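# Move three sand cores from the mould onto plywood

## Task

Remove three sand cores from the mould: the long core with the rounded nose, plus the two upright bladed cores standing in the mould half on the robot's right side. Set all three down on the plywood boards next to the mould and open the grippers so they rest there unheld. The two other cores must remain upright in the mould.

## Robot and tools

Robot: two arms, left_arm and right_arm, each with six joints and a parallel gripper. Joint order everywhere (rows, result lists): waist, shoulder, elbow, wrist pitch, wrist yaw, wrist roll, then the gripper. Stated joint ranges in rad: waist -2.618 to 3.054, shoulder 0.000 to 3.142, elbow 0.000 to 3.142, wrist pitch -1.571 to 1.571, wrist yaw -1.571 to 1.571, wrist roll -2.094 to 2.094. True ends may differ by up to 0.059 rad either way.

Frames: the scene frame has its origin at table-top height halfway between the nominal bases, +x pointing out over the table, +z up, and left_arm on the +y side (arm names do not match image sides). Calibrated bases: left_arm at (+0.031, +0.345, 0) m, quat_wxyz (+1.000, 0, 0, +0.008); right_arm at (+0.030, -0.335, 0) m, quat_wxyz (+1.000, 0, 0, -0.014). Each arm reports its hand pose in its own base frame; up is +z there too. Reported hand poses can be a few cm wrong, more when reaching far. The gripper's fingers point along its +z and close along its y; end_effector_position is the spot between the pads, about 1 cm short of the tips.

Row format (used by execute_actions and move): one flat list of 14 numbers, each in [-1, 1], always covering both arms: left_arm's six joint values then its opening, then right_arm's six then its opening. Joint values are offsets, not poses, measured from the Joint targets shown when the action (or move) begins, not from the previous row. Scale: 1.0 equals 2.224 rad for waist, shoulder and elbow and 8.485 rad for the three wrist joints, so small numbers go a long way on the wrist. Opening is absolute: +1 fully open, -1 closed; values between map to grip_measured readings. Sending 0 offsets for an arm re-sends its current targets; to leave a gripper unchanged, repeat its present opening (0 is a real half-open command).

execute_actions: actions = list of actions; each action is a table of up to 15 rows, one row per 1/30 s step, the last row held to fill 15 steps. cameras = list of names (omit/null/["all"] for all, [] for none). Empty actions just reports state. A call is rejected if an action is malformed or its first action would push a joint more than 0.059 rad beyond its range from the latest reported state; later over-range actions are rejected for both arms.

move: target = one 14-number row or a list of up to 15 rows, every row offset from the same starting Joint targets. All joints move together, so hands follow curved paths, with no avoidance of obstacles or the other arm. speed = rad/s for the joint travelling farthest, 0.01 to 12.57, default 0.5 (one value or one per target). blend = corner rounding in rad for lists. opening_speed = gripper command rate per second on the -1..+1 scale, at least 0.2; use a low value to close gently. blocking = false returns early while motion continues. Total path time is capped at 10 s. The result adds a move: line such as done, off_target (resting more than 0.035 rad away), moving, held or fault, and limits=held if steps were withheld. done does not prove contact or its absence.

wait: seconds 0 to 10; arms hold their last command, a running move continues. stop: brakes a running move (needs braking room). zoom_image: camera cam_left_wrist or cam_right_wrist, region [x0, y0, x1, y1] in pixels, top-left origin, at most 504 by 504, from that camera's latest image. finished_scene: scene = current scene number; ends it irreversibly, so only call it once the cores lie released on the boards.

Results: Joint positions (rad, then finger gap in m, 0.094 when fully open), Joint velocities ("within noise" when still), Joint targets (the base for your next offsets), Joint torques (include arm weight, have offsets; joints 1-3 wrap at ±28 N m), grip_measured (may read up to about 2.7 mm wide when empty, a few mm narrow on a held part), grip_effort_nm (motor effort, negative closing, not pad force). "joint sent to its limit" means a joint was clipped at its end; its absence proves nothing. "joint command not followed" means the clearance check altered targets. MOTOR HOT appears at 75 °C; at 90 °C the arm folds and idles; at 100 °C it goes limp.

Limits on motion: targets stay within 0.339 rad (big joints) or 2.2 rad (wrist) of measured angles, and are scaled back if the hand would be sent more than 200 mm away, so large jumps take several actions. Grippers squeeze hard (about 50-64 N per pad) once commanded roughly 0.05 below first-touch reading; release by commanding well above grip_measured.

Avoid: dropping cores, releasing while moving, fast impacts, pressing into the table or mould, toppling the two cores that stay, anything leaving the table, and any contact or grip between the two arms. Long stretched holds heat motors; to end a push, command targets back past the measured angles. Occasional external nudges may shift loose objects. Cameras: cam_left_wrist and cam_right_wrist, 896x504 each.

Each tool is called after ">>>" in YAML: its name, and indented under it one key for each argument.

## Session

>>> execute_actions:
  actions: []

Scene clock: 0.00 s.
left_arm: end_effector_position=(+0.3493, -0.0518, +0.2095) grip_measured=+1.000 grip_effort_nm=n/a end_effector_quat_wxyz=(+0.534, -0.007, +0.815, -0.226) | right_arm: end_effector_position=(+0.3046, +0.0783, +0.1820) grip_measured=+1.000 grip_effort_nm=n/a end_effector_quat_wxyz=(+0.477, +0.034, +0.863, +0.162)
Joint positions: left_arm=[0.059 1.017 0.578 0.071 0.424 -0.25 0.094] | right_arm=[0.21 0.854 0.562 -0.224 -0.068 0.329 0.094]
Joint velocities: within noise
Joint torques (N m): no reading
Heat: left arm: 31 °C; right arm: 33 °C.
Joint targets: left_arm=[0.059 1.010 0.587 0.072 0.427 -0.248] | right_arm=[0.210 0.847 0.574 -0.220 -0.067 0.327]
Tool commands: left_gripper/opening=+1.0 right_gripper/opening=+1.0

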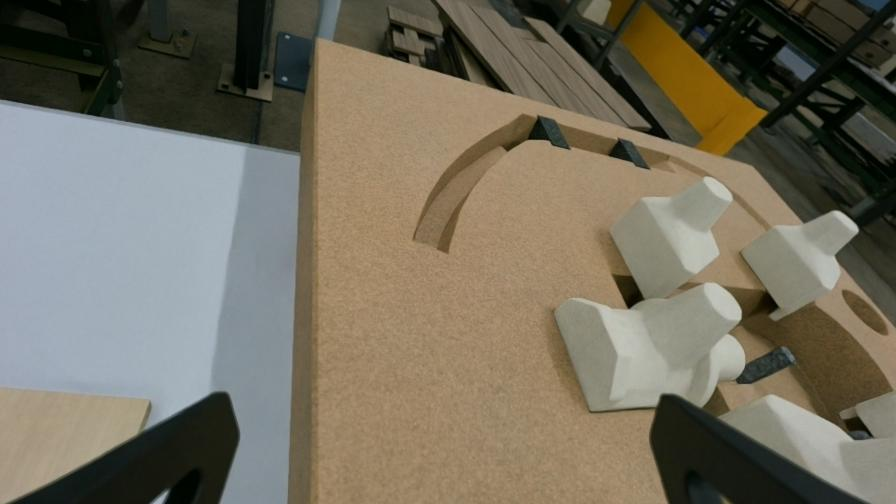

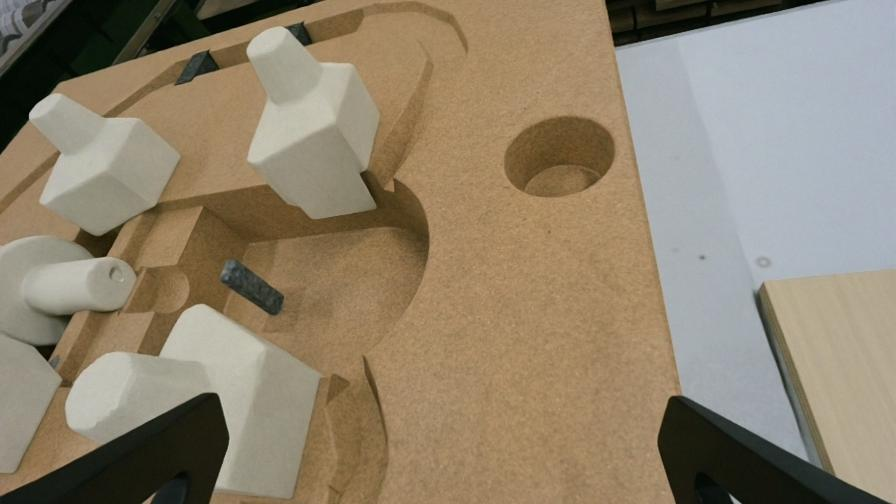

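>>> move:
  target: [-0.2734,0.4451,0.8152,-0.1933,-0.0503,0.0292,0.4,0.0625,0.5184,0.821,-0.1591,0.0079,-0.0385,0.4]
  speed: 1.2

Scene clock: 5.93 s.
left_arm: end_effector_position=(+0.3635, -0.2227, +0.2824) grip_measured=+0.402 grip_effort_nm=-0.061 end_effector_quat_wxyz=(+0.193, +0.263, +0.944, -0.060) | right_arm: end_effector_position=(+0.4027, +0.1467, +0.2763) grip_measured=+0.403 grip_effort_nm=-0.125 end_effector_quat_wxyz=(+0.192, -0.165, +0.967, +0.038)
Joint positions: left_arm=[-0.548 1.981 2.377 -1.56 0.009 -0.007 0.066] | right_arm=[0.344 1.993 2.371 -1.556 -0.008 0.007 0.066]
Joint velocities: within noise
Joint torques (N m): left_arm=[-0.09 -7.02 6.15 1.14 -0.07 0.01] | right_arm=[0.43 -7.68 6.93 0.65 0.06 -0.11]
Heat: left arm: 32 °C; right arm: 34 °C.
Joint targets: left_arm=[-0.549 2.000 2.401 -1.568 0.000 -0.001] | right_arm=[0.349 2.001 2.400 -1.570 0.000 0.000]
move: done

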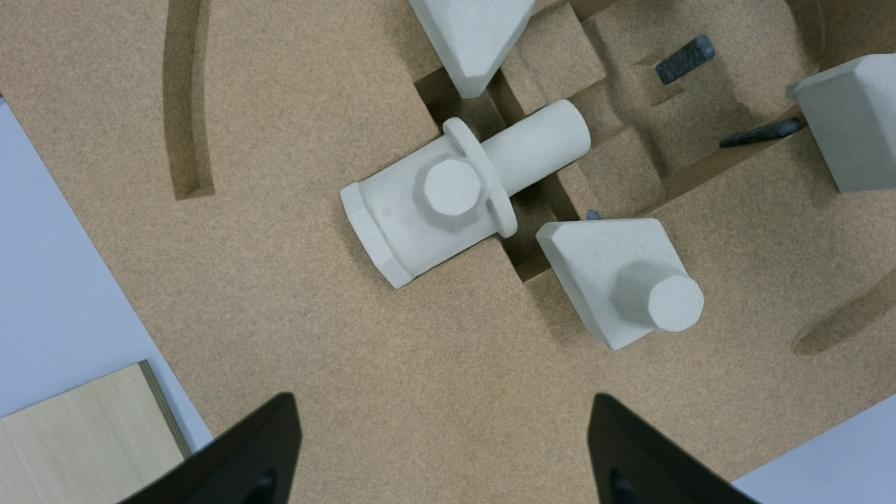

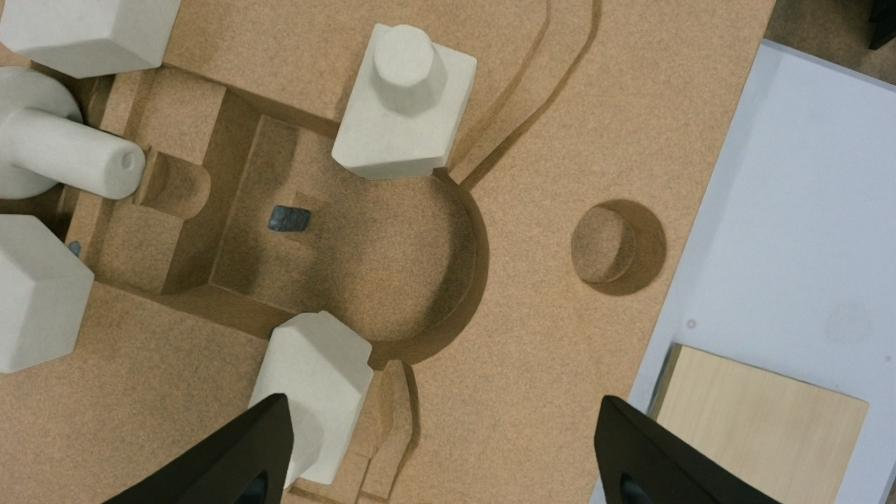

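>>> move:
  target:
    - [-0.005,0.0297,-0.0477,0.0369,0,0,0.4,0.0935,-0.0935,-0.2041,0.0114,0,0.0471,0.4]
    - [-0.005,-0.027,-0.2185,0.0664,0,0,0.4,0.0935,-0.1147,-0.2824,0.0258,0,0.0471,0.4]
    - [-0.005,-0.0562,-0.3147,0.0892,0,0,0.4,0.0935,-0.134,-0.3687,0.0461,0,0.0471,0.4]
  speed: [0.9,0.5,0.4]
  blend: 0.04

Scene clock: 39.47 s.
left_arm: end_effector_position=(+0.4155, -0.2567, +0.1604) grip_measured=+0.402 grip_effort_nm=-0.056 end_effector_quat_wxyz=(+0.252, +0.261, +0.929, -0.076) | right_arm: end_effector_position=(+0.3139, +0.1964, +0.1605) grip_measured=+0.403 grip_effort_nm=-0.129 end_effector_quat_wxyz=(+0.100, -0.081, +0.990, +0.053)
Joint positions: left_arm=[-0.552 1.919 1.709 -0.828 0.008 -0.007 0.066] | right_arm=[0.555 1.736 1.589 -1.197 -0.002 0.393 0.066]
Joint velocities: within noise
Joint torques (N m): left_arm=[-0.54 -12.4 4.74 1.54 -0.06 0] | right_arm=[0.28 -9.77 4.77 0.63 0 0.04]
Heat: left arm: 35 °C; right arm: 35 °C.
Joint targets: left_arm=[-0.560 1.875 1.701 -0.811 0.000 -0.001] | right_arm=[0.557 1.703 1.580 -1.179 0.000 0.400]
move: off_target (left_arm); left_arm: the shoulder is farthest, 0.044 rad from its target

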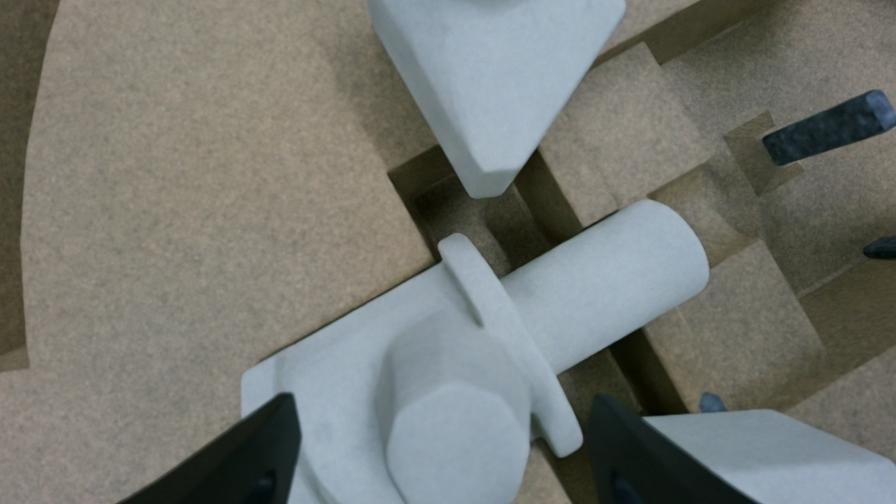

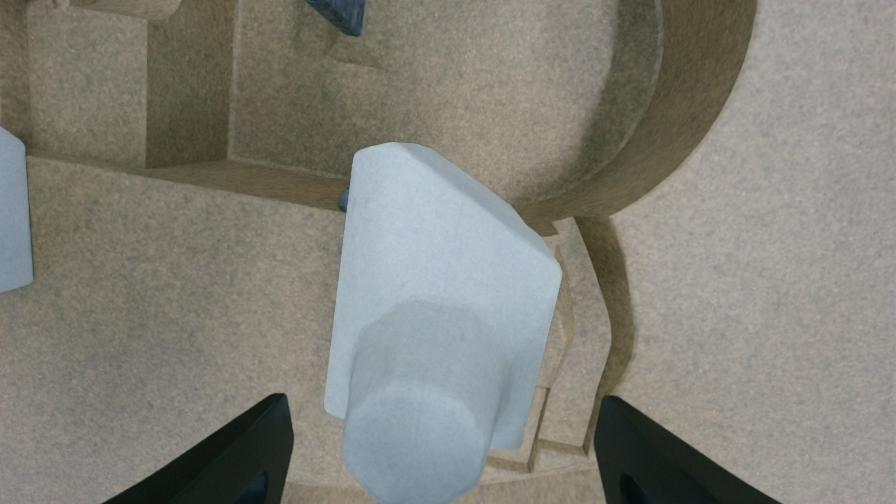

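>>> move:
  target:
    - [-0.002,0,0,0,0,0,0.4,0.005,0,0,0,0,0,0.4]
    - [-0.002,0,0,0,0,0,-0.7,0.005,0,0,0,0,0,-0.7]
    - [-0.002,0.0252,0.0585,-0.0134,0,0,-0.7,0.005,0.0189,0.054,-0.0113,0,0,-0.7]
    - [-0.002,0.0364,0.1066,-0.024,0,0,-0.7,0.005,0.0283,0.0976,-0.0209,0,0,-0.7]
    - [-0.002,0.0805,0.2693,-0.0547,0,0,-0.7,0.005,0.045,0.1758,-0.0364,0,0,-0.7]
  speed: 0.4
  opening_speed: 0.8
  blend: [0,0,0.03,0.03,0]

Scene clock: 51.13 s.
left_arm: end_effector_position=(+0.4058, -0.2524, +0.2315) grip_measured=-0.331 grip_effort_nm=-0.999 end_effector_quat_wxyz=(+0.207, +0.269, +0.939, -0.061) | right_arm: end_effector_position=(+0.3082, +0.1964, +0.2207) grip_measured=-0.378 grip_effort_nm=-0.999 end_effector_quat_wxyz=(+0.086, -0.084, +0.992, +0.047)
Joint positions: left_arm=[-0.557 2.06 2.25 -1.326 0.004 0.001 0.031] | right_arm=[0.563 1.804 1.925 -1.495 -0.004 0.394 0.029]
Joint velocities: within noise
Joint torques (N m): left_arm=[-0.51 -10.03 8.99 1.81 -0.01 -0.1] | right_arm=[0.49 -7.38 8.77 0.51 0.03 0.02]
Heat: left arm: 40 °C; right arm: 38 °C.
Joint targets: left_arm=[-0.565 2.054 2.300 -1.275 0.000 -0.001] | right_arm=[0.568 1.803 1.971 -1.487 0.000 0.400]
move: off_target (left_arm, right_arm); target 2's new numbers were sent with left_arm's shoulder 0.044 rad from that target; left_arm: the wrist pitch is farthest, 0.051 rad from its target; right_arm: the elbow is farthest, 0.046 rad from its target

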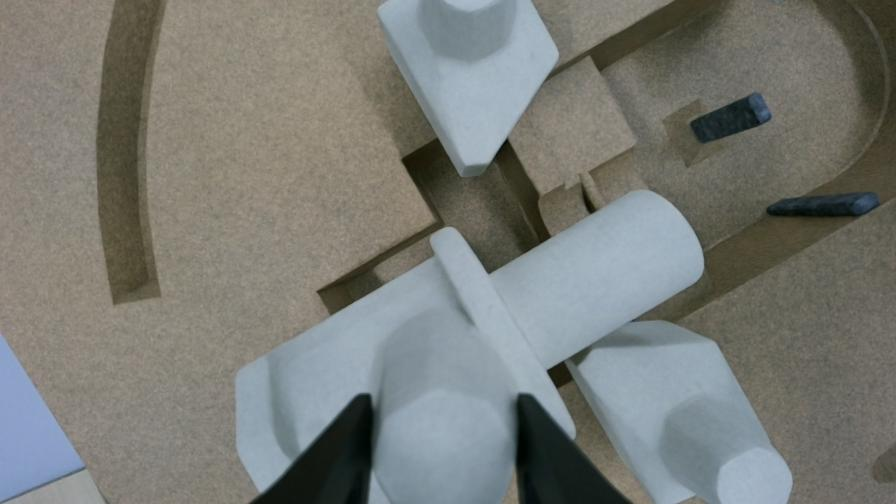

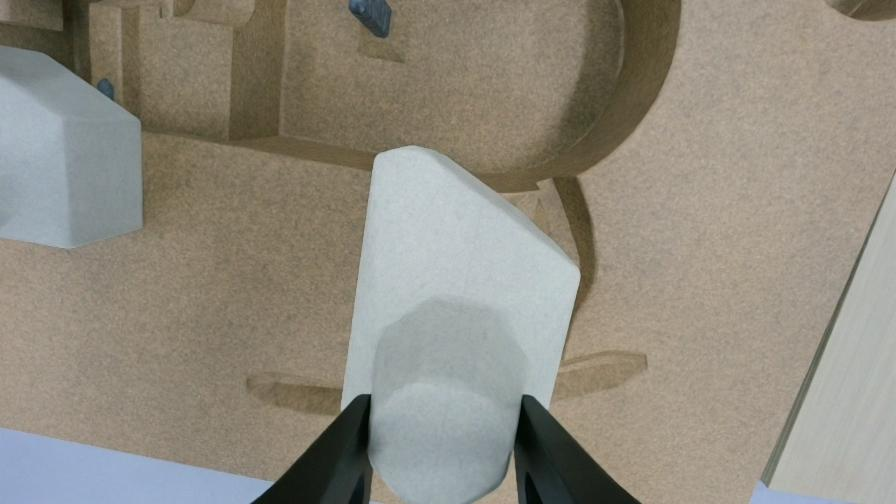

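>>> move:
  target:
    - [0.299,0,0,0,0,0,-0.7,-0.406,-0.406,-0.3916,0.0338,0,-0.0212,-0.7]
    - [0.4267,-0.3255,-0.4721,0.0395,0,0,-0.7,-0.406,-0.487,-0.7289,0.1517,0,-0.0212,-0.7]
    - [0.4267,-0.3076,-0.5755,0.0854,0,0,-0.7,-0.406,-0.2262,-0.83,0.2754,0,-0.0212,-0.7]
  speed: [0.8,0.8,0.5]
  blend: 0.05

Scene clock: 65.97 s.
left_arm: end_effector_position=(+0.3251, +0.1311, +0.1329) grip_measured=-0.332 grip_effort_nm=-0.989 end_effector_quat_wxyz=(+0.268, -0.181, +0.945, +0.053) | right_arm: end_effector_position=(+0.3148, -0.1062, +0.0823) grip_measured=-0.379 grip_effort_nm=-1.009 end_effector_quat_wxyz=(+0.566, +0.225, +0.793, -0.030)
Joint positions: left_arm=[0.379 1.38 1.007 -0.644 -0.003 0.001 0.031] | right_arm=[-0.328 1.296 0.131 0.799 0.001 0.224 0.029]
Joint velocities: within noise
Joint torques (N m): left_arm=[0.51 -5.41 6.3 2.46 0.04 -0.09] | right_arm=[-0.64 -2.29 4.1 1.99 -0.02 -0.08]
Heat: left arm: 40 °C; right arm: 35 °C.
Joint targets: left_arm=[0.384 1.369 1.020 -0.551 0.000 -0.001] | right_arm=[-0.335 1.299 0.125 0.849 0.000 0.220]
move: off_target (left_arm, right_arm); left_arm: the wrist pitch is farthest, 0.093 rad from its target; right_arm: the wrist pitch is farthest, 0.051 rad from its target

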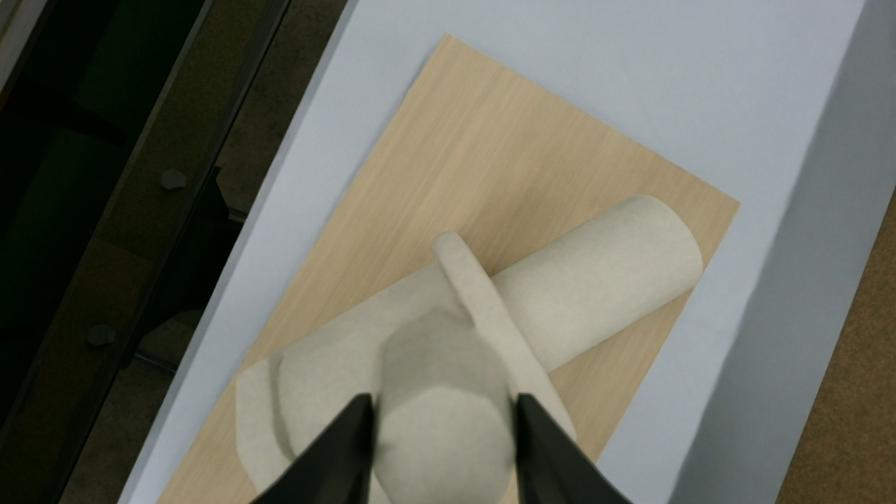

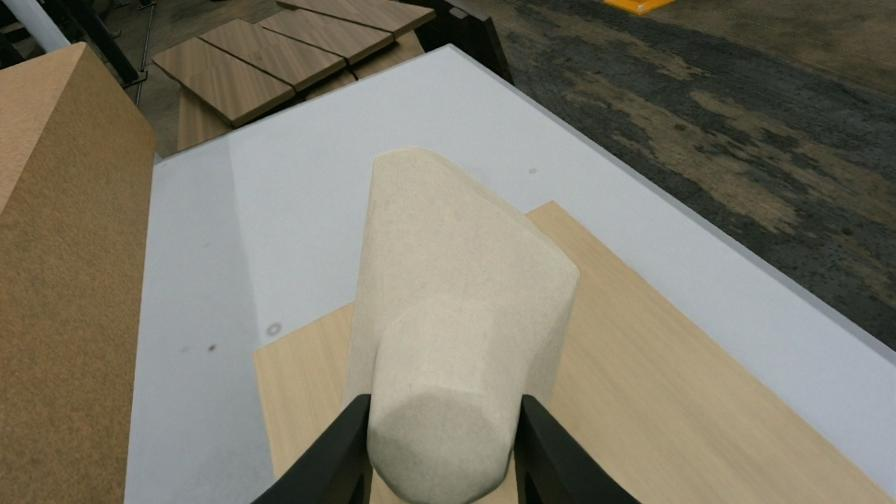

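>>> move:
  target:
    - [0,0.0094,-0.0202,0.0048,0,0,-0.7,0,0.1803,-0.0315,0.0685,0,0,-0.7]
    - [0,0.0094,-0.0202,0.0048,0,0,-0.7,0,0.1803,-0.0315,0.0296,0,0,-0.7]
  speed: 0.25

Scene clock: 84.50 s.
left_arm: end_effector_position=(+0.3278, +0.1322, +0.1248) grip_measured=-0.332 grip_effort_nm=-0.994 end_effector_quat_wxyz=(+0.274, -0.181, +0.943, +0.054) | right_arm: end_effector_position=(+0.3113, -0.1036, +0.0416) grip_measured=-0.387 grip_effort_nm=-0.994 end_effector_quat_wxyz=(+0.561, +0.216, +0.799, -0.032)
Joint positions: left_arm=[0.379 1.387 0.973 -0.59 -0.003 0.001 0.031] | right_arm=[-0.328 1.684 0.061 1.245 -0.006 0.204 0.029]
Joint velocities: within noise
Joint torques (N m): left_arm=[0.5 -4.42 5.48 2.35 0.04 -0.08] | right_arm=[-0.64 -2.4 1.91 0.19 0.06 0.13]
Heat: left arm: 37 °C; right arm: 39 °C.
Joint targets: left_arm=[0.384 1.391 0.975 -0.510 0.000 -0.001] | right_arm=[-0.335 1.700 0.055 1.100 0.000 0.220]
move: off_target (left_arm, right_arm); left_arm: the wrist pitch is farthest, 0.080 rad from its target; right_arm: the wrist pitch is farthest, 0.145 rad from its target

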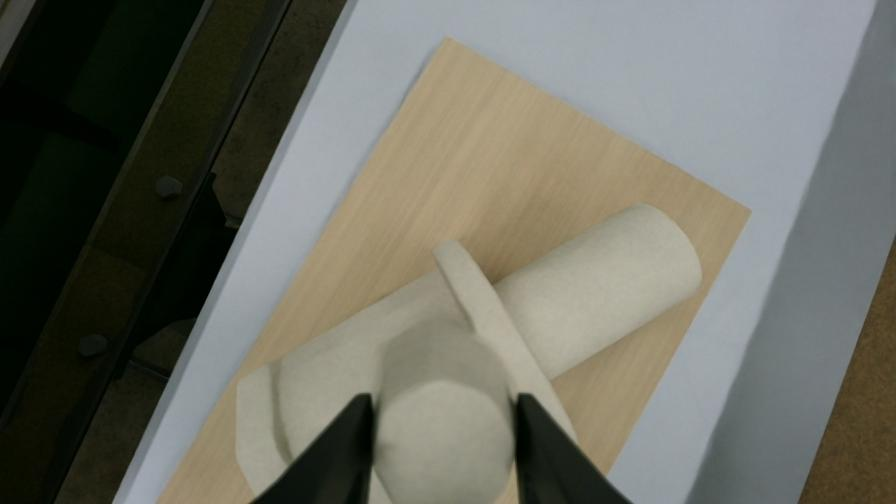

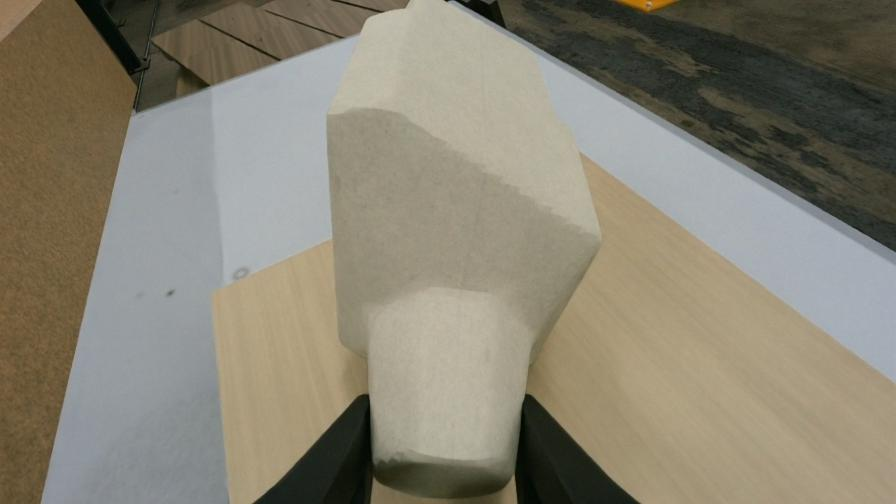

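>>> move:
  target: [0,0,0,0,0,0,-0.1,0,0,0,0,0,0,-0.2]
  opening_speed: 0.25

Scene clock: 89.17 s.
left_arm: end_effector_position=(+0.3395, +0.1367, +0.1332) grip_measured=-0.102 grip_effort_nm=0.120 end_effector_quat_wxyz=(+0.303, -0.179, +0.934, +0.059) | right_arm: end_effector_position=(+0.3056, -0.1017, +0.0270) grip_measured=-0.203 grip_effort_nm=0.193 end_effector_quat_wxyz=(+0.535, +0.222, +0.815, -0.030)
Joint positions: left_arm=[0.379 1.387 0.973 -0.529 -0.003 0.001 0.042] | right_arm=[-0.328 1.688 0.062 1.187 -0.006 0.207 0.037]
Joint velocities: within noise
Joint torques (N m): left_arm=[0.49 -4.46 5.52 1.76 0.06 -0.09] | right_arm=[-0.61 -2.77 1.89 0.69 0.05 0.11]
Heat: left arm: 37 °C; right arm: 38 °C.
Joint targets: left_arm=[0.384 1.391 0.975 -0.510 0.000 -0.001] | right_arm=[-0.335 1.700 0.055 1.100 0.000 0.220]
move: off_target (right_arm); right_arm: the wrist pitch is farthest, 0.087 rad from its target

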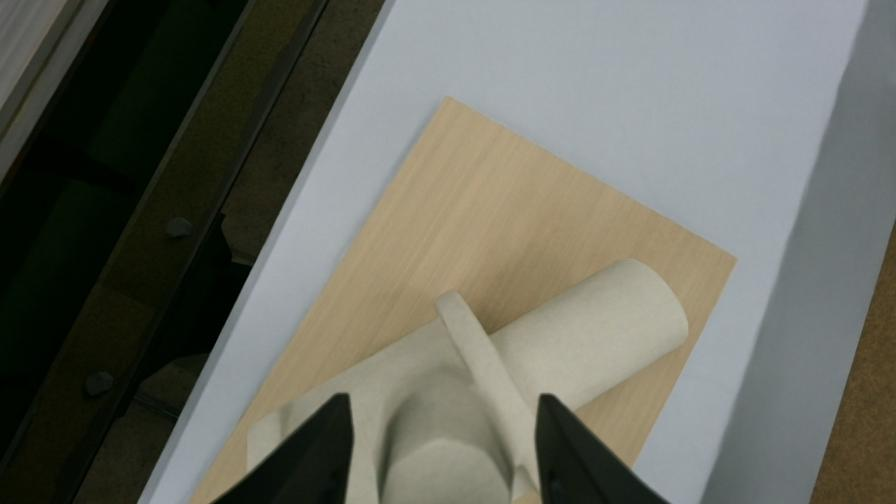

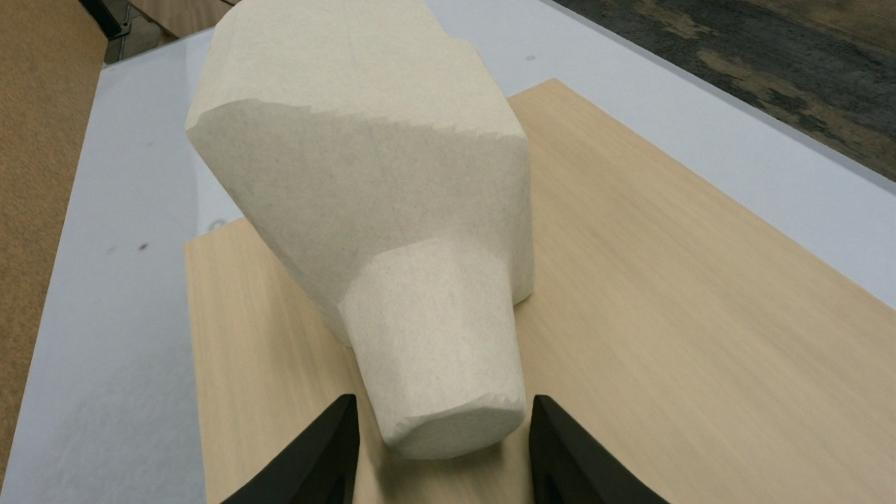

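>>> move:
  target:
    - [0,0,0,0,0,0,-0.1,0,0,0,0,0,0,0.3]
    - [0,-0.157,0,0,0,0,-0.1,0,-0.2248,0.0112,-0.0424,0,0,0.3]
    - [0,-0.157,0,0,0,0,-0.1,0,-0.4406,0.1102,-0.1532,0,0,0.3]
    - [0,-0.157,0,0,0,0,-0.1,0.05,-0.3597,0.4699,-0.2711,0,-0.0259,0.3]
  speed: [0.5,0.4,0.9,1.0]
  opening_speed: 0.6
  blend: [0,0.03,0.08,0]

Scene clock: 101.93 s.
left_arm: end_effector_position=(+0.3183, +0.1283, +0.2456) grip_measured=-0.102 grip_effort_nm=0.115 end_effector_quat_wxyz=(+0.454, -0.167, +0.871, +0.088) | right_arm: end_effector_position=(+0.2124, -0.0486, +0.2156) grip_measured=+0.297 grip_effort_nm=0.183 end_effector_quat_wxyz=(+0.273, +0.114, +0.955, -0.030)
Joint positions: left_arm=[0.379 1.057 0.973 -0.525 -0.003 0.001 0.042] | right_arm=[-0.231 0.9 1.073 -1.188 -0.001 0.007 0.061]
Joint velocities: within noise
Joint torques (N m): left_arm=[0.5 -3.48 5.89 2.14 0.06 -0.09] | right_arm=[0.64 -0.47 7.54 0.86 0.01 -0.12]
Heat: left arm: 36 °C; right arm: 36 °C.
Joint targets: left_arm=[0.384 1.041 0.975 -0.510 0.000 -0.001] | right_arm=[-0.224 0.900 1.100 -1.200 0.000 0.000]
move: done

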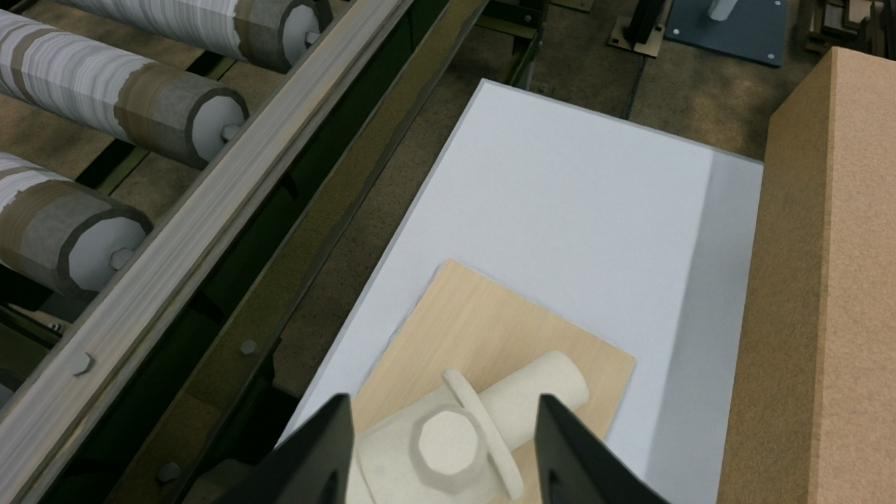

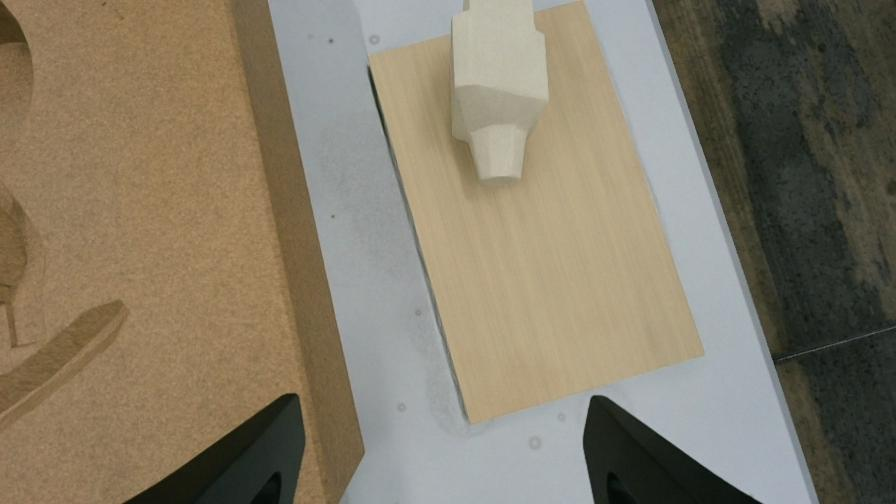

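>>> move:
  target:
    - [0,0,0,0,0,0,-0.1,0.267,0.5396,0.5306,0.0236,0,0,0.4]
    - [0,0,0,0,0,0,-0.1,0.267,0.4973,0.3665,0.0521,0,0,0.4]
  speed: [0.9,0.6]
  opening_speed: 0.6
  blend: [0.05,0]

Scene clock: 111.77 s.
left_arm: end_effector_position=(+0.3183, +0.1283, +0.2456) grip_measured=-0.102 grip_effort_nm=0.125 end_effector_quat_wxyz=(+0.454, -0.167, +0.871, +0.088) | right_arm: end_effector_position=(+0.5070, +0.2003, +0.1875) grip_measured=+0.397 grip_effort_nm=0.178 end_effector_quat_wxyz=(+0.321, -0.173, +0.929, +0.062)
Joint positions: left_arm=[0.379 1.057 0.973 -0.525 -0.003 0.001 0.042] | right_arm=[0.374 2.047 1.924 -0.781 -0.001 0.006 0.066]
Joint velocities: within noise
Joint torques (N m): left_arm=[0.5 -3.45 5.78 2.13 0.07 -0.09] | right_arm=[-0.38 -13.3 5.34 1.32 0 -0.11]
Heat: left arm: 36 °C; right arm: 36 °C.
Joint targets: left_arm=[0.384 1.041 0.975 -0.510 0.000 -0.001] | right_arm=[0.370 2.007 1.915 -0.758 0.000 0.000]
move: off_target (right_arm); right_arm: the shoulder is farthest, 0.041 rad from its target

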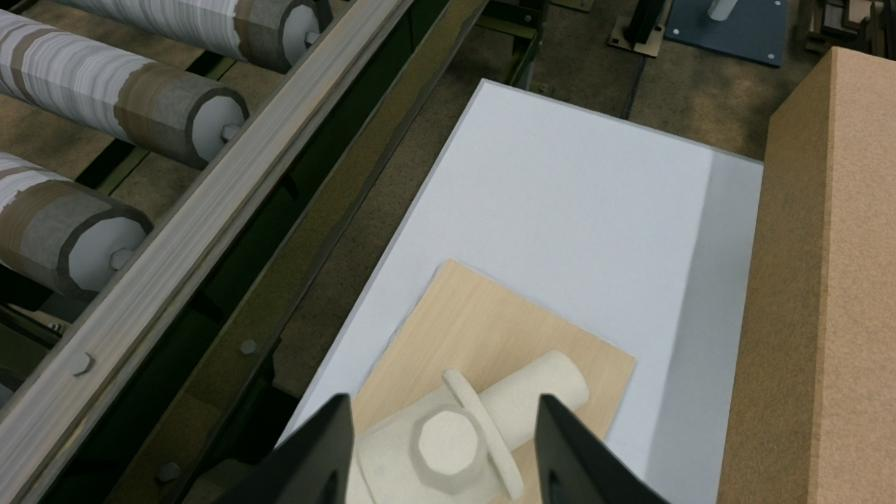

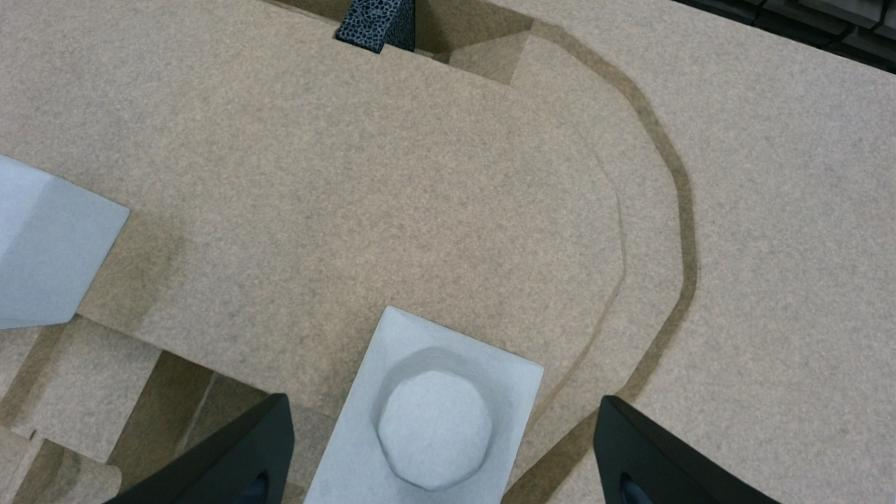

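>>> move:
  target:
    - [0,0,0,0,0,0,-0.1,0.0009,-0.0234,-0.0872,0.0216,0,0,0.4]
    - [0,0,0,0,0,0,-0.1,0.0009,-0.0234,-0.0872,0.0216,0,0,-0.7]
  speed: 0.4
  opening_speed: 0.7

Scene clock: 117.73 s.
left_arm: end_effector_position=(+0.3183, +0.1283, +0.2456) grip_measured=-0.102 grip_effort_nm=0.129 end_effector_quat_wxyz=(+0.454, -0.167, +0.871, +0.088) | right_arm: end_effector_position=(+0.5042, +0.1999, +0.1640) grip_measured=-0.342 grip_effort_nm=-1.004 end_effector_quat_wxyz=(+0.340, -0.173, +0.922, +0.068)
Joint positions: left_arm=[0.379 1.057 0.973 -0.525 -0.003 0.001 0.042] | right_arm=[0.374 1.996 1.731 -0.598 -0.005 0.005 0.031]
Joint velocities: within noise
Joint torques (N m): left_arm=[0.47 -3.51 5.86 2.14 0.05 -0.07] | right_arm=[-0.2 -13.07 5.41 1.34 0.04 -0.1]
Heat: left arm: 36 °C; right arm: 36 °C.
Joint targets: left_arm=[0.384 1.041 0.975 -0.510 0.000 -0.001] | right_arm=[0.372 1.954 1.721 -0.575 0.000 0.000]
move: off_target (right_arm); target 2's new numbers were sent with right_arm's shoulder 0.041 rad from that target; right_arm: the shoulder is farthest, 0.041 rad from its target

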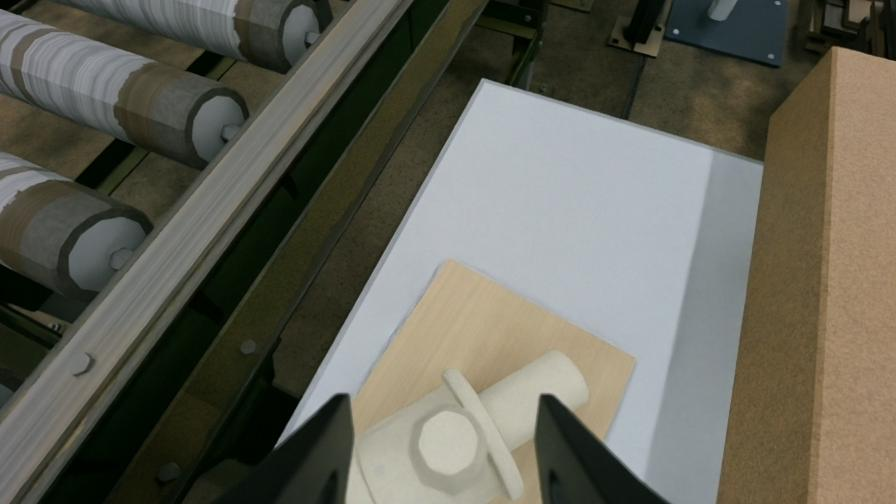

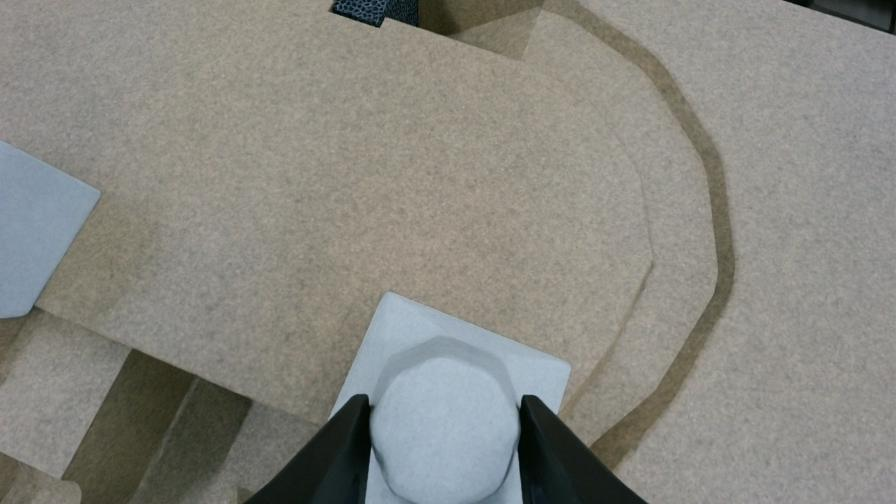

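>>> move:
  target:
    - [0,0,0,0,0,0,-0.1,0,0.0256,0.0508,-0.0121,0,0,-0.7]
    - [0,0,0,0,0,0,-0.1,0,0.0301,0.0958,-0.0227,0,0,-0.7]
    - [0,0,0,0,0,0,-0.1,0,0.0567,0.2064,-0.046,0,0,-0.7]
    - [0,0,0,0,0,0,-0.1,0,-0.0917,0.1704,-0.0737,0,0,-0.7]
    - [0,0,0,0,0,0,-0.1,-0.4245,-0.0917,0.0805,-0.1149,0,-0.0424,-0.7]
  speed: [0.3,0.35,0.4,0.5,0.5]
  blend: [0.03,0.03,0.03,0.05,0]

Scene clock: 128.47 s.
left_arm: end_effector_position=(+0.3183, +0.1283, +0.2456) grip_measured=-0.102 grip_effort_nm=0.120 end_effector_quat_wxyz=(+0.454, -0.167, +0.871, +0.088) | right_arm: end_effector_position=(+0.2921, -0.1886, +0.2227) grip_measured=-0.344 grip_effort_nm=-1.009 end_effector_quat_wxyz=(+0.071, +0.111, +0.991, -0.037)
Joint positions: left_arm=[0.379 1.057 0.973 -0.525 -0.003 0.001 0.042] | right_arm=[-0.575 1.773 1.901 -1.539 0.002 -0.352 0.031]
Joint velocities: within noise
Joint torques (N m): left_arm=[0.44 -3.62 5.86 2.13 0.06 -0.06] | right_arm=[0.13 -8.72 4.92 0.28 -0.04 -0.09]
Heat: left arm: 37 °C; right arm: 38 °C.
Joint targets: left_arm=[0.384 1.041 0.975 -0.510 0.000 -0.001] | right_arm=[-0.572 1.751 1.901 -1.550 0.000 -0.359]
move: done

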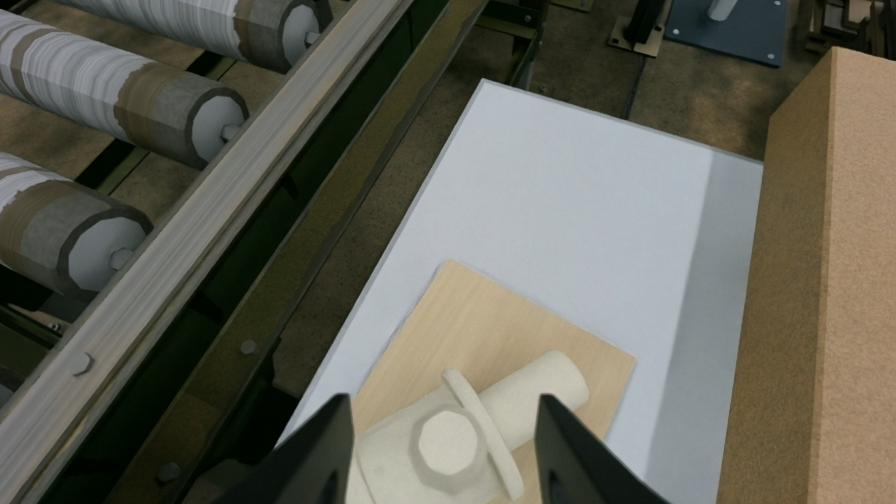

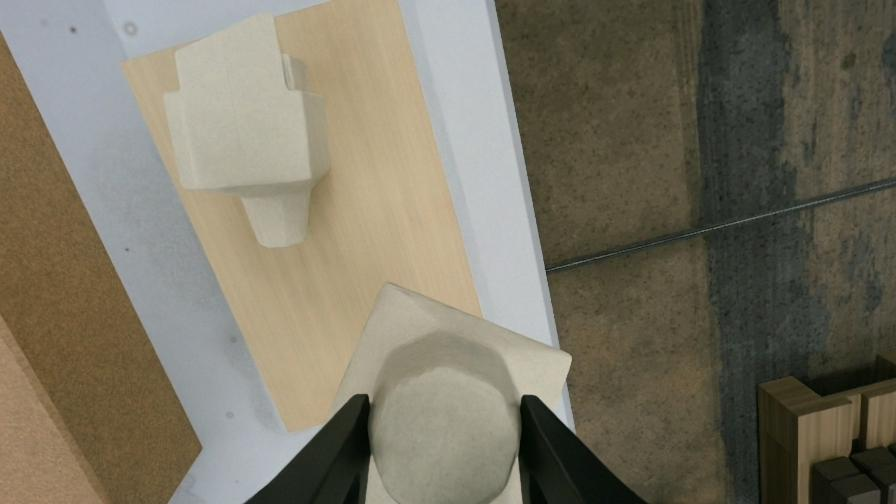

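>>> move:
  target:
    - [0,0,0,0,0,0,-0.1,0.018,0.0796,-0.134,0.0149,0,0,-0.7]
    - [0,0,0,0,0,0,-0.1,0.018,0.0926,-0.1421,0.0203,0,0,-0.7]
    - [0,0,0,0,0,0,-0.1,0.018,0.156,-0.0949,0.0186,0,0,-0.7]
    - [0,0,0,0,0,0,-0.1,0.018,0.2235,-0.0328,0.014,0,0,-0.7]
    - [0,0,0,0,0,0,-0.1,0.018,0.2397,-0.0328,0.012,0,0,-0.7]
  speed: [0.35,0.15,0.15,0.15,0.15]

Scene clock: 148.67 s.
left_arm: end_effector_position=(+0.3183, +0.1283, +0.2456) grip_measured=-0.102 grip_effort_nm=0.129 end_effector_quat_wxyz=(+0.454, -0.167, +0.871, +0.088) | right_arm: end_effector_position=(+0.3147, -0.1768, +0.0525) grip_measured=-0.347 grip_effort_nm=-1.004 end_effector_quat_wxyz=(-0.119, +0.093, +0.985, +0.079)
Joint positions: left_arm=[0.379 1.057 0.973 -0.525 -0.003 0.001 0.042] | right_arm=[-0.535 2.228 1.841 -1.468 -0.042 -0.353 0.031]
Joint velocities: within noise
Joint torques (N m): left_arm=[0.54 -3.55 5.87 2.13 0.05 -0.09] | right_arm=[0.21 -5.71 3.7 -0.17 0.37 -0.11]
Heat: left arm: 37 °C; right arm: 36 °C.
Joint targets: left_arm=[0.384 1.041 0.975 -0.510 0.000 -0.001] | right_arm=[-0.532 2.284 1.827 -1.448 0.000 -0.360]
move: off_target (right_arm); right_arm: the shoulder is farthest, 0.056 rad from its target

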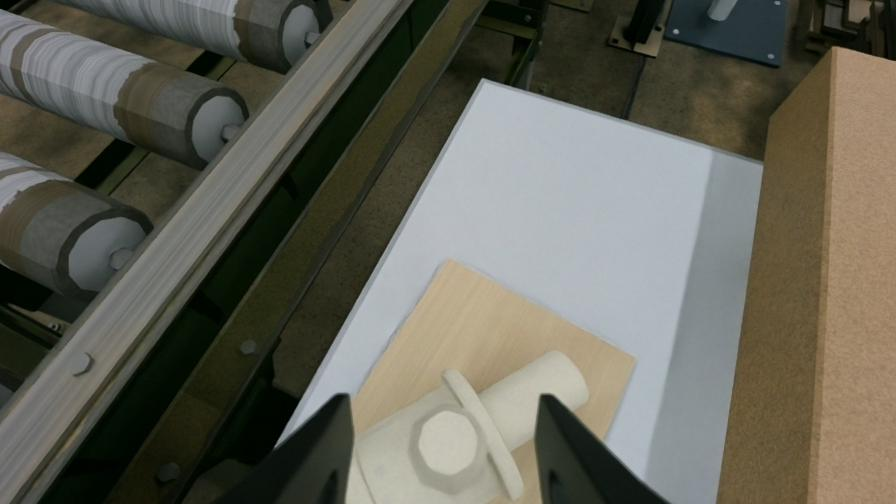

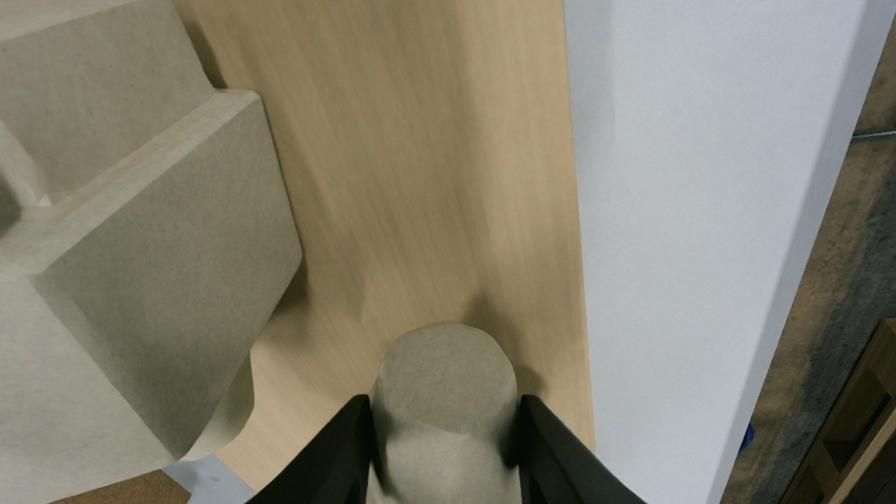

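>>> move:
  target: [0,0,0,0,0,0,-0.1,0,0,0,0,0,0,-0.1]
  opening_speed: 0.25
  cameras: ["cam_right_wrist"]

Scene clock: 153.37 s.
left_arm: end_effector_position=(+0.3183, +0.1283, +0.2456) grip_measured=-0.102 grip_effort_nm=0.115 end_effector_quat_wxyz=(+0.454, -0.167, +0.871, +0.088) | right_arm: end_effector_position=(+0.3099, -0.1809, +0.0358) grip_measured=-0.103 grip_effort_nm=0.183 end_effector_quat_wxyz=(-0.143, +0.090, +0.983, +0.071)
Joint positions: left_arm=[0.379 1.057 0.973 -0.525 -0.003 0.001 0.042] | right_arm=[-0.534 2.271 1.835 -1.457 -0.006 -0.353 0.042]
Joint velocities: within noise
Joint torques (N m): left_arm=[0.39 -3.48 5.89 2.14 0.07 -0.08] | right_arm=[0.14 -9.11 3.95 -0.34 0.06 -0.11]
Heat: left arm: 37 °C; right arm: 36 °C.
Joint targets: left_arm=[0.384 1.041 0.975 -0.510 0.000 -0.001] | right_arm=[-0.532 2.284 1.828 -1.448 0.000 -0.359]
move: done
Images, in order (width x height): cam_right_wrist 896x504.

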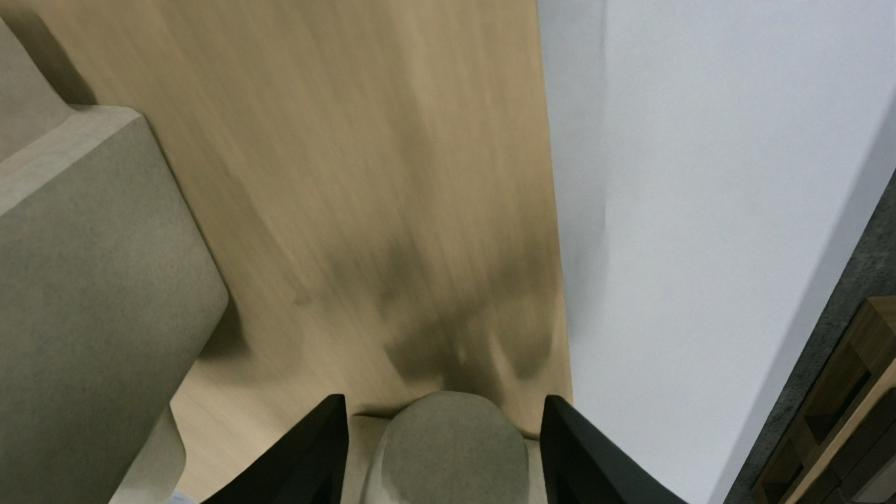

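>>> move:
  target:
    - [0,0,0,0,0,0,-0.1,0,-0.135,0,0,0,0,-0.1]
    - [0,0,0,0,0,0,-0.1,0,-0.4,0,0.0057,0,0,-0.1]
  speed: [0.4,0.7]
  blend: [0.05,0]

Scene clock: 157.83 s.
left_arm: end_effector_position=(+0.3183, +0.1283, +0.2456) grip_measured=-0.102 grip_effort_nm=0.120 end_effector_quat_wxyz=(+0.454, -0.167, +0.871, +0.088) | right_arm: end_effector_position=(+0.2659, -0.1550, +0.3312) grip_measured=-0.103 grip_effort_nm=0.183 end_effector_quat_wxyz=(+0.265, +0.085, +0.952, -0.123)
Joint positions: left_arm=[0.379 1.057 0.973 -0.525 -0.003 0.001 0.042] | right_arm=[-0.534 1.391 1.832 -1.417 -0.005 -0.354 0.042]
Joint velocities: within noise
Joint torques (N m): left_arm=[0.5 -3.55 5.85 2.15 0.04 -0.07] | right_arm=[0.18 -3.29 4.37 1.18 0.03 -0.11]
Heat: left arm: 37 °C; right arm: 36 °C.
Joint targets: left_arm=[0.384 1.041 0.975 -0.510 0.000 -0.001] | right_arm=[-0.532 1.394 1.828 -1.399 0.000 -0.359]
move: done

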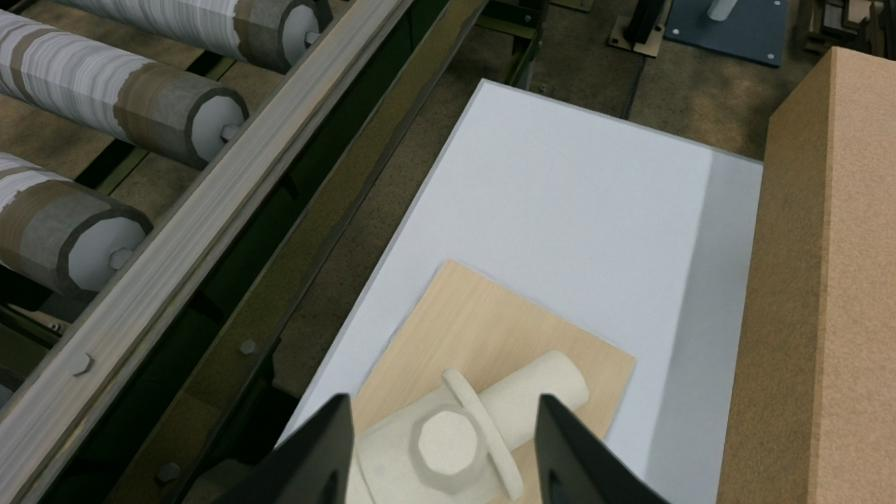

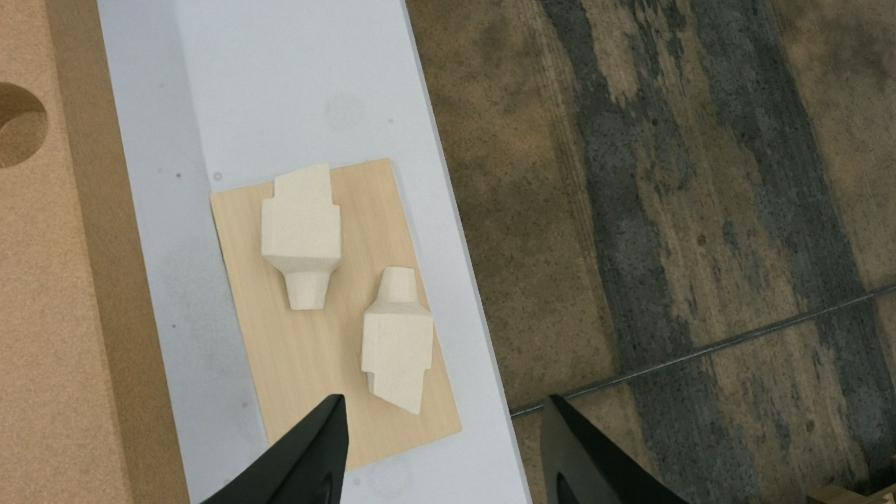

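All three cores are lying on the boards, and both grippers have let go and are clear of them.

>>> finished_scene:
  scene: 2

The scene is finished: the task was done.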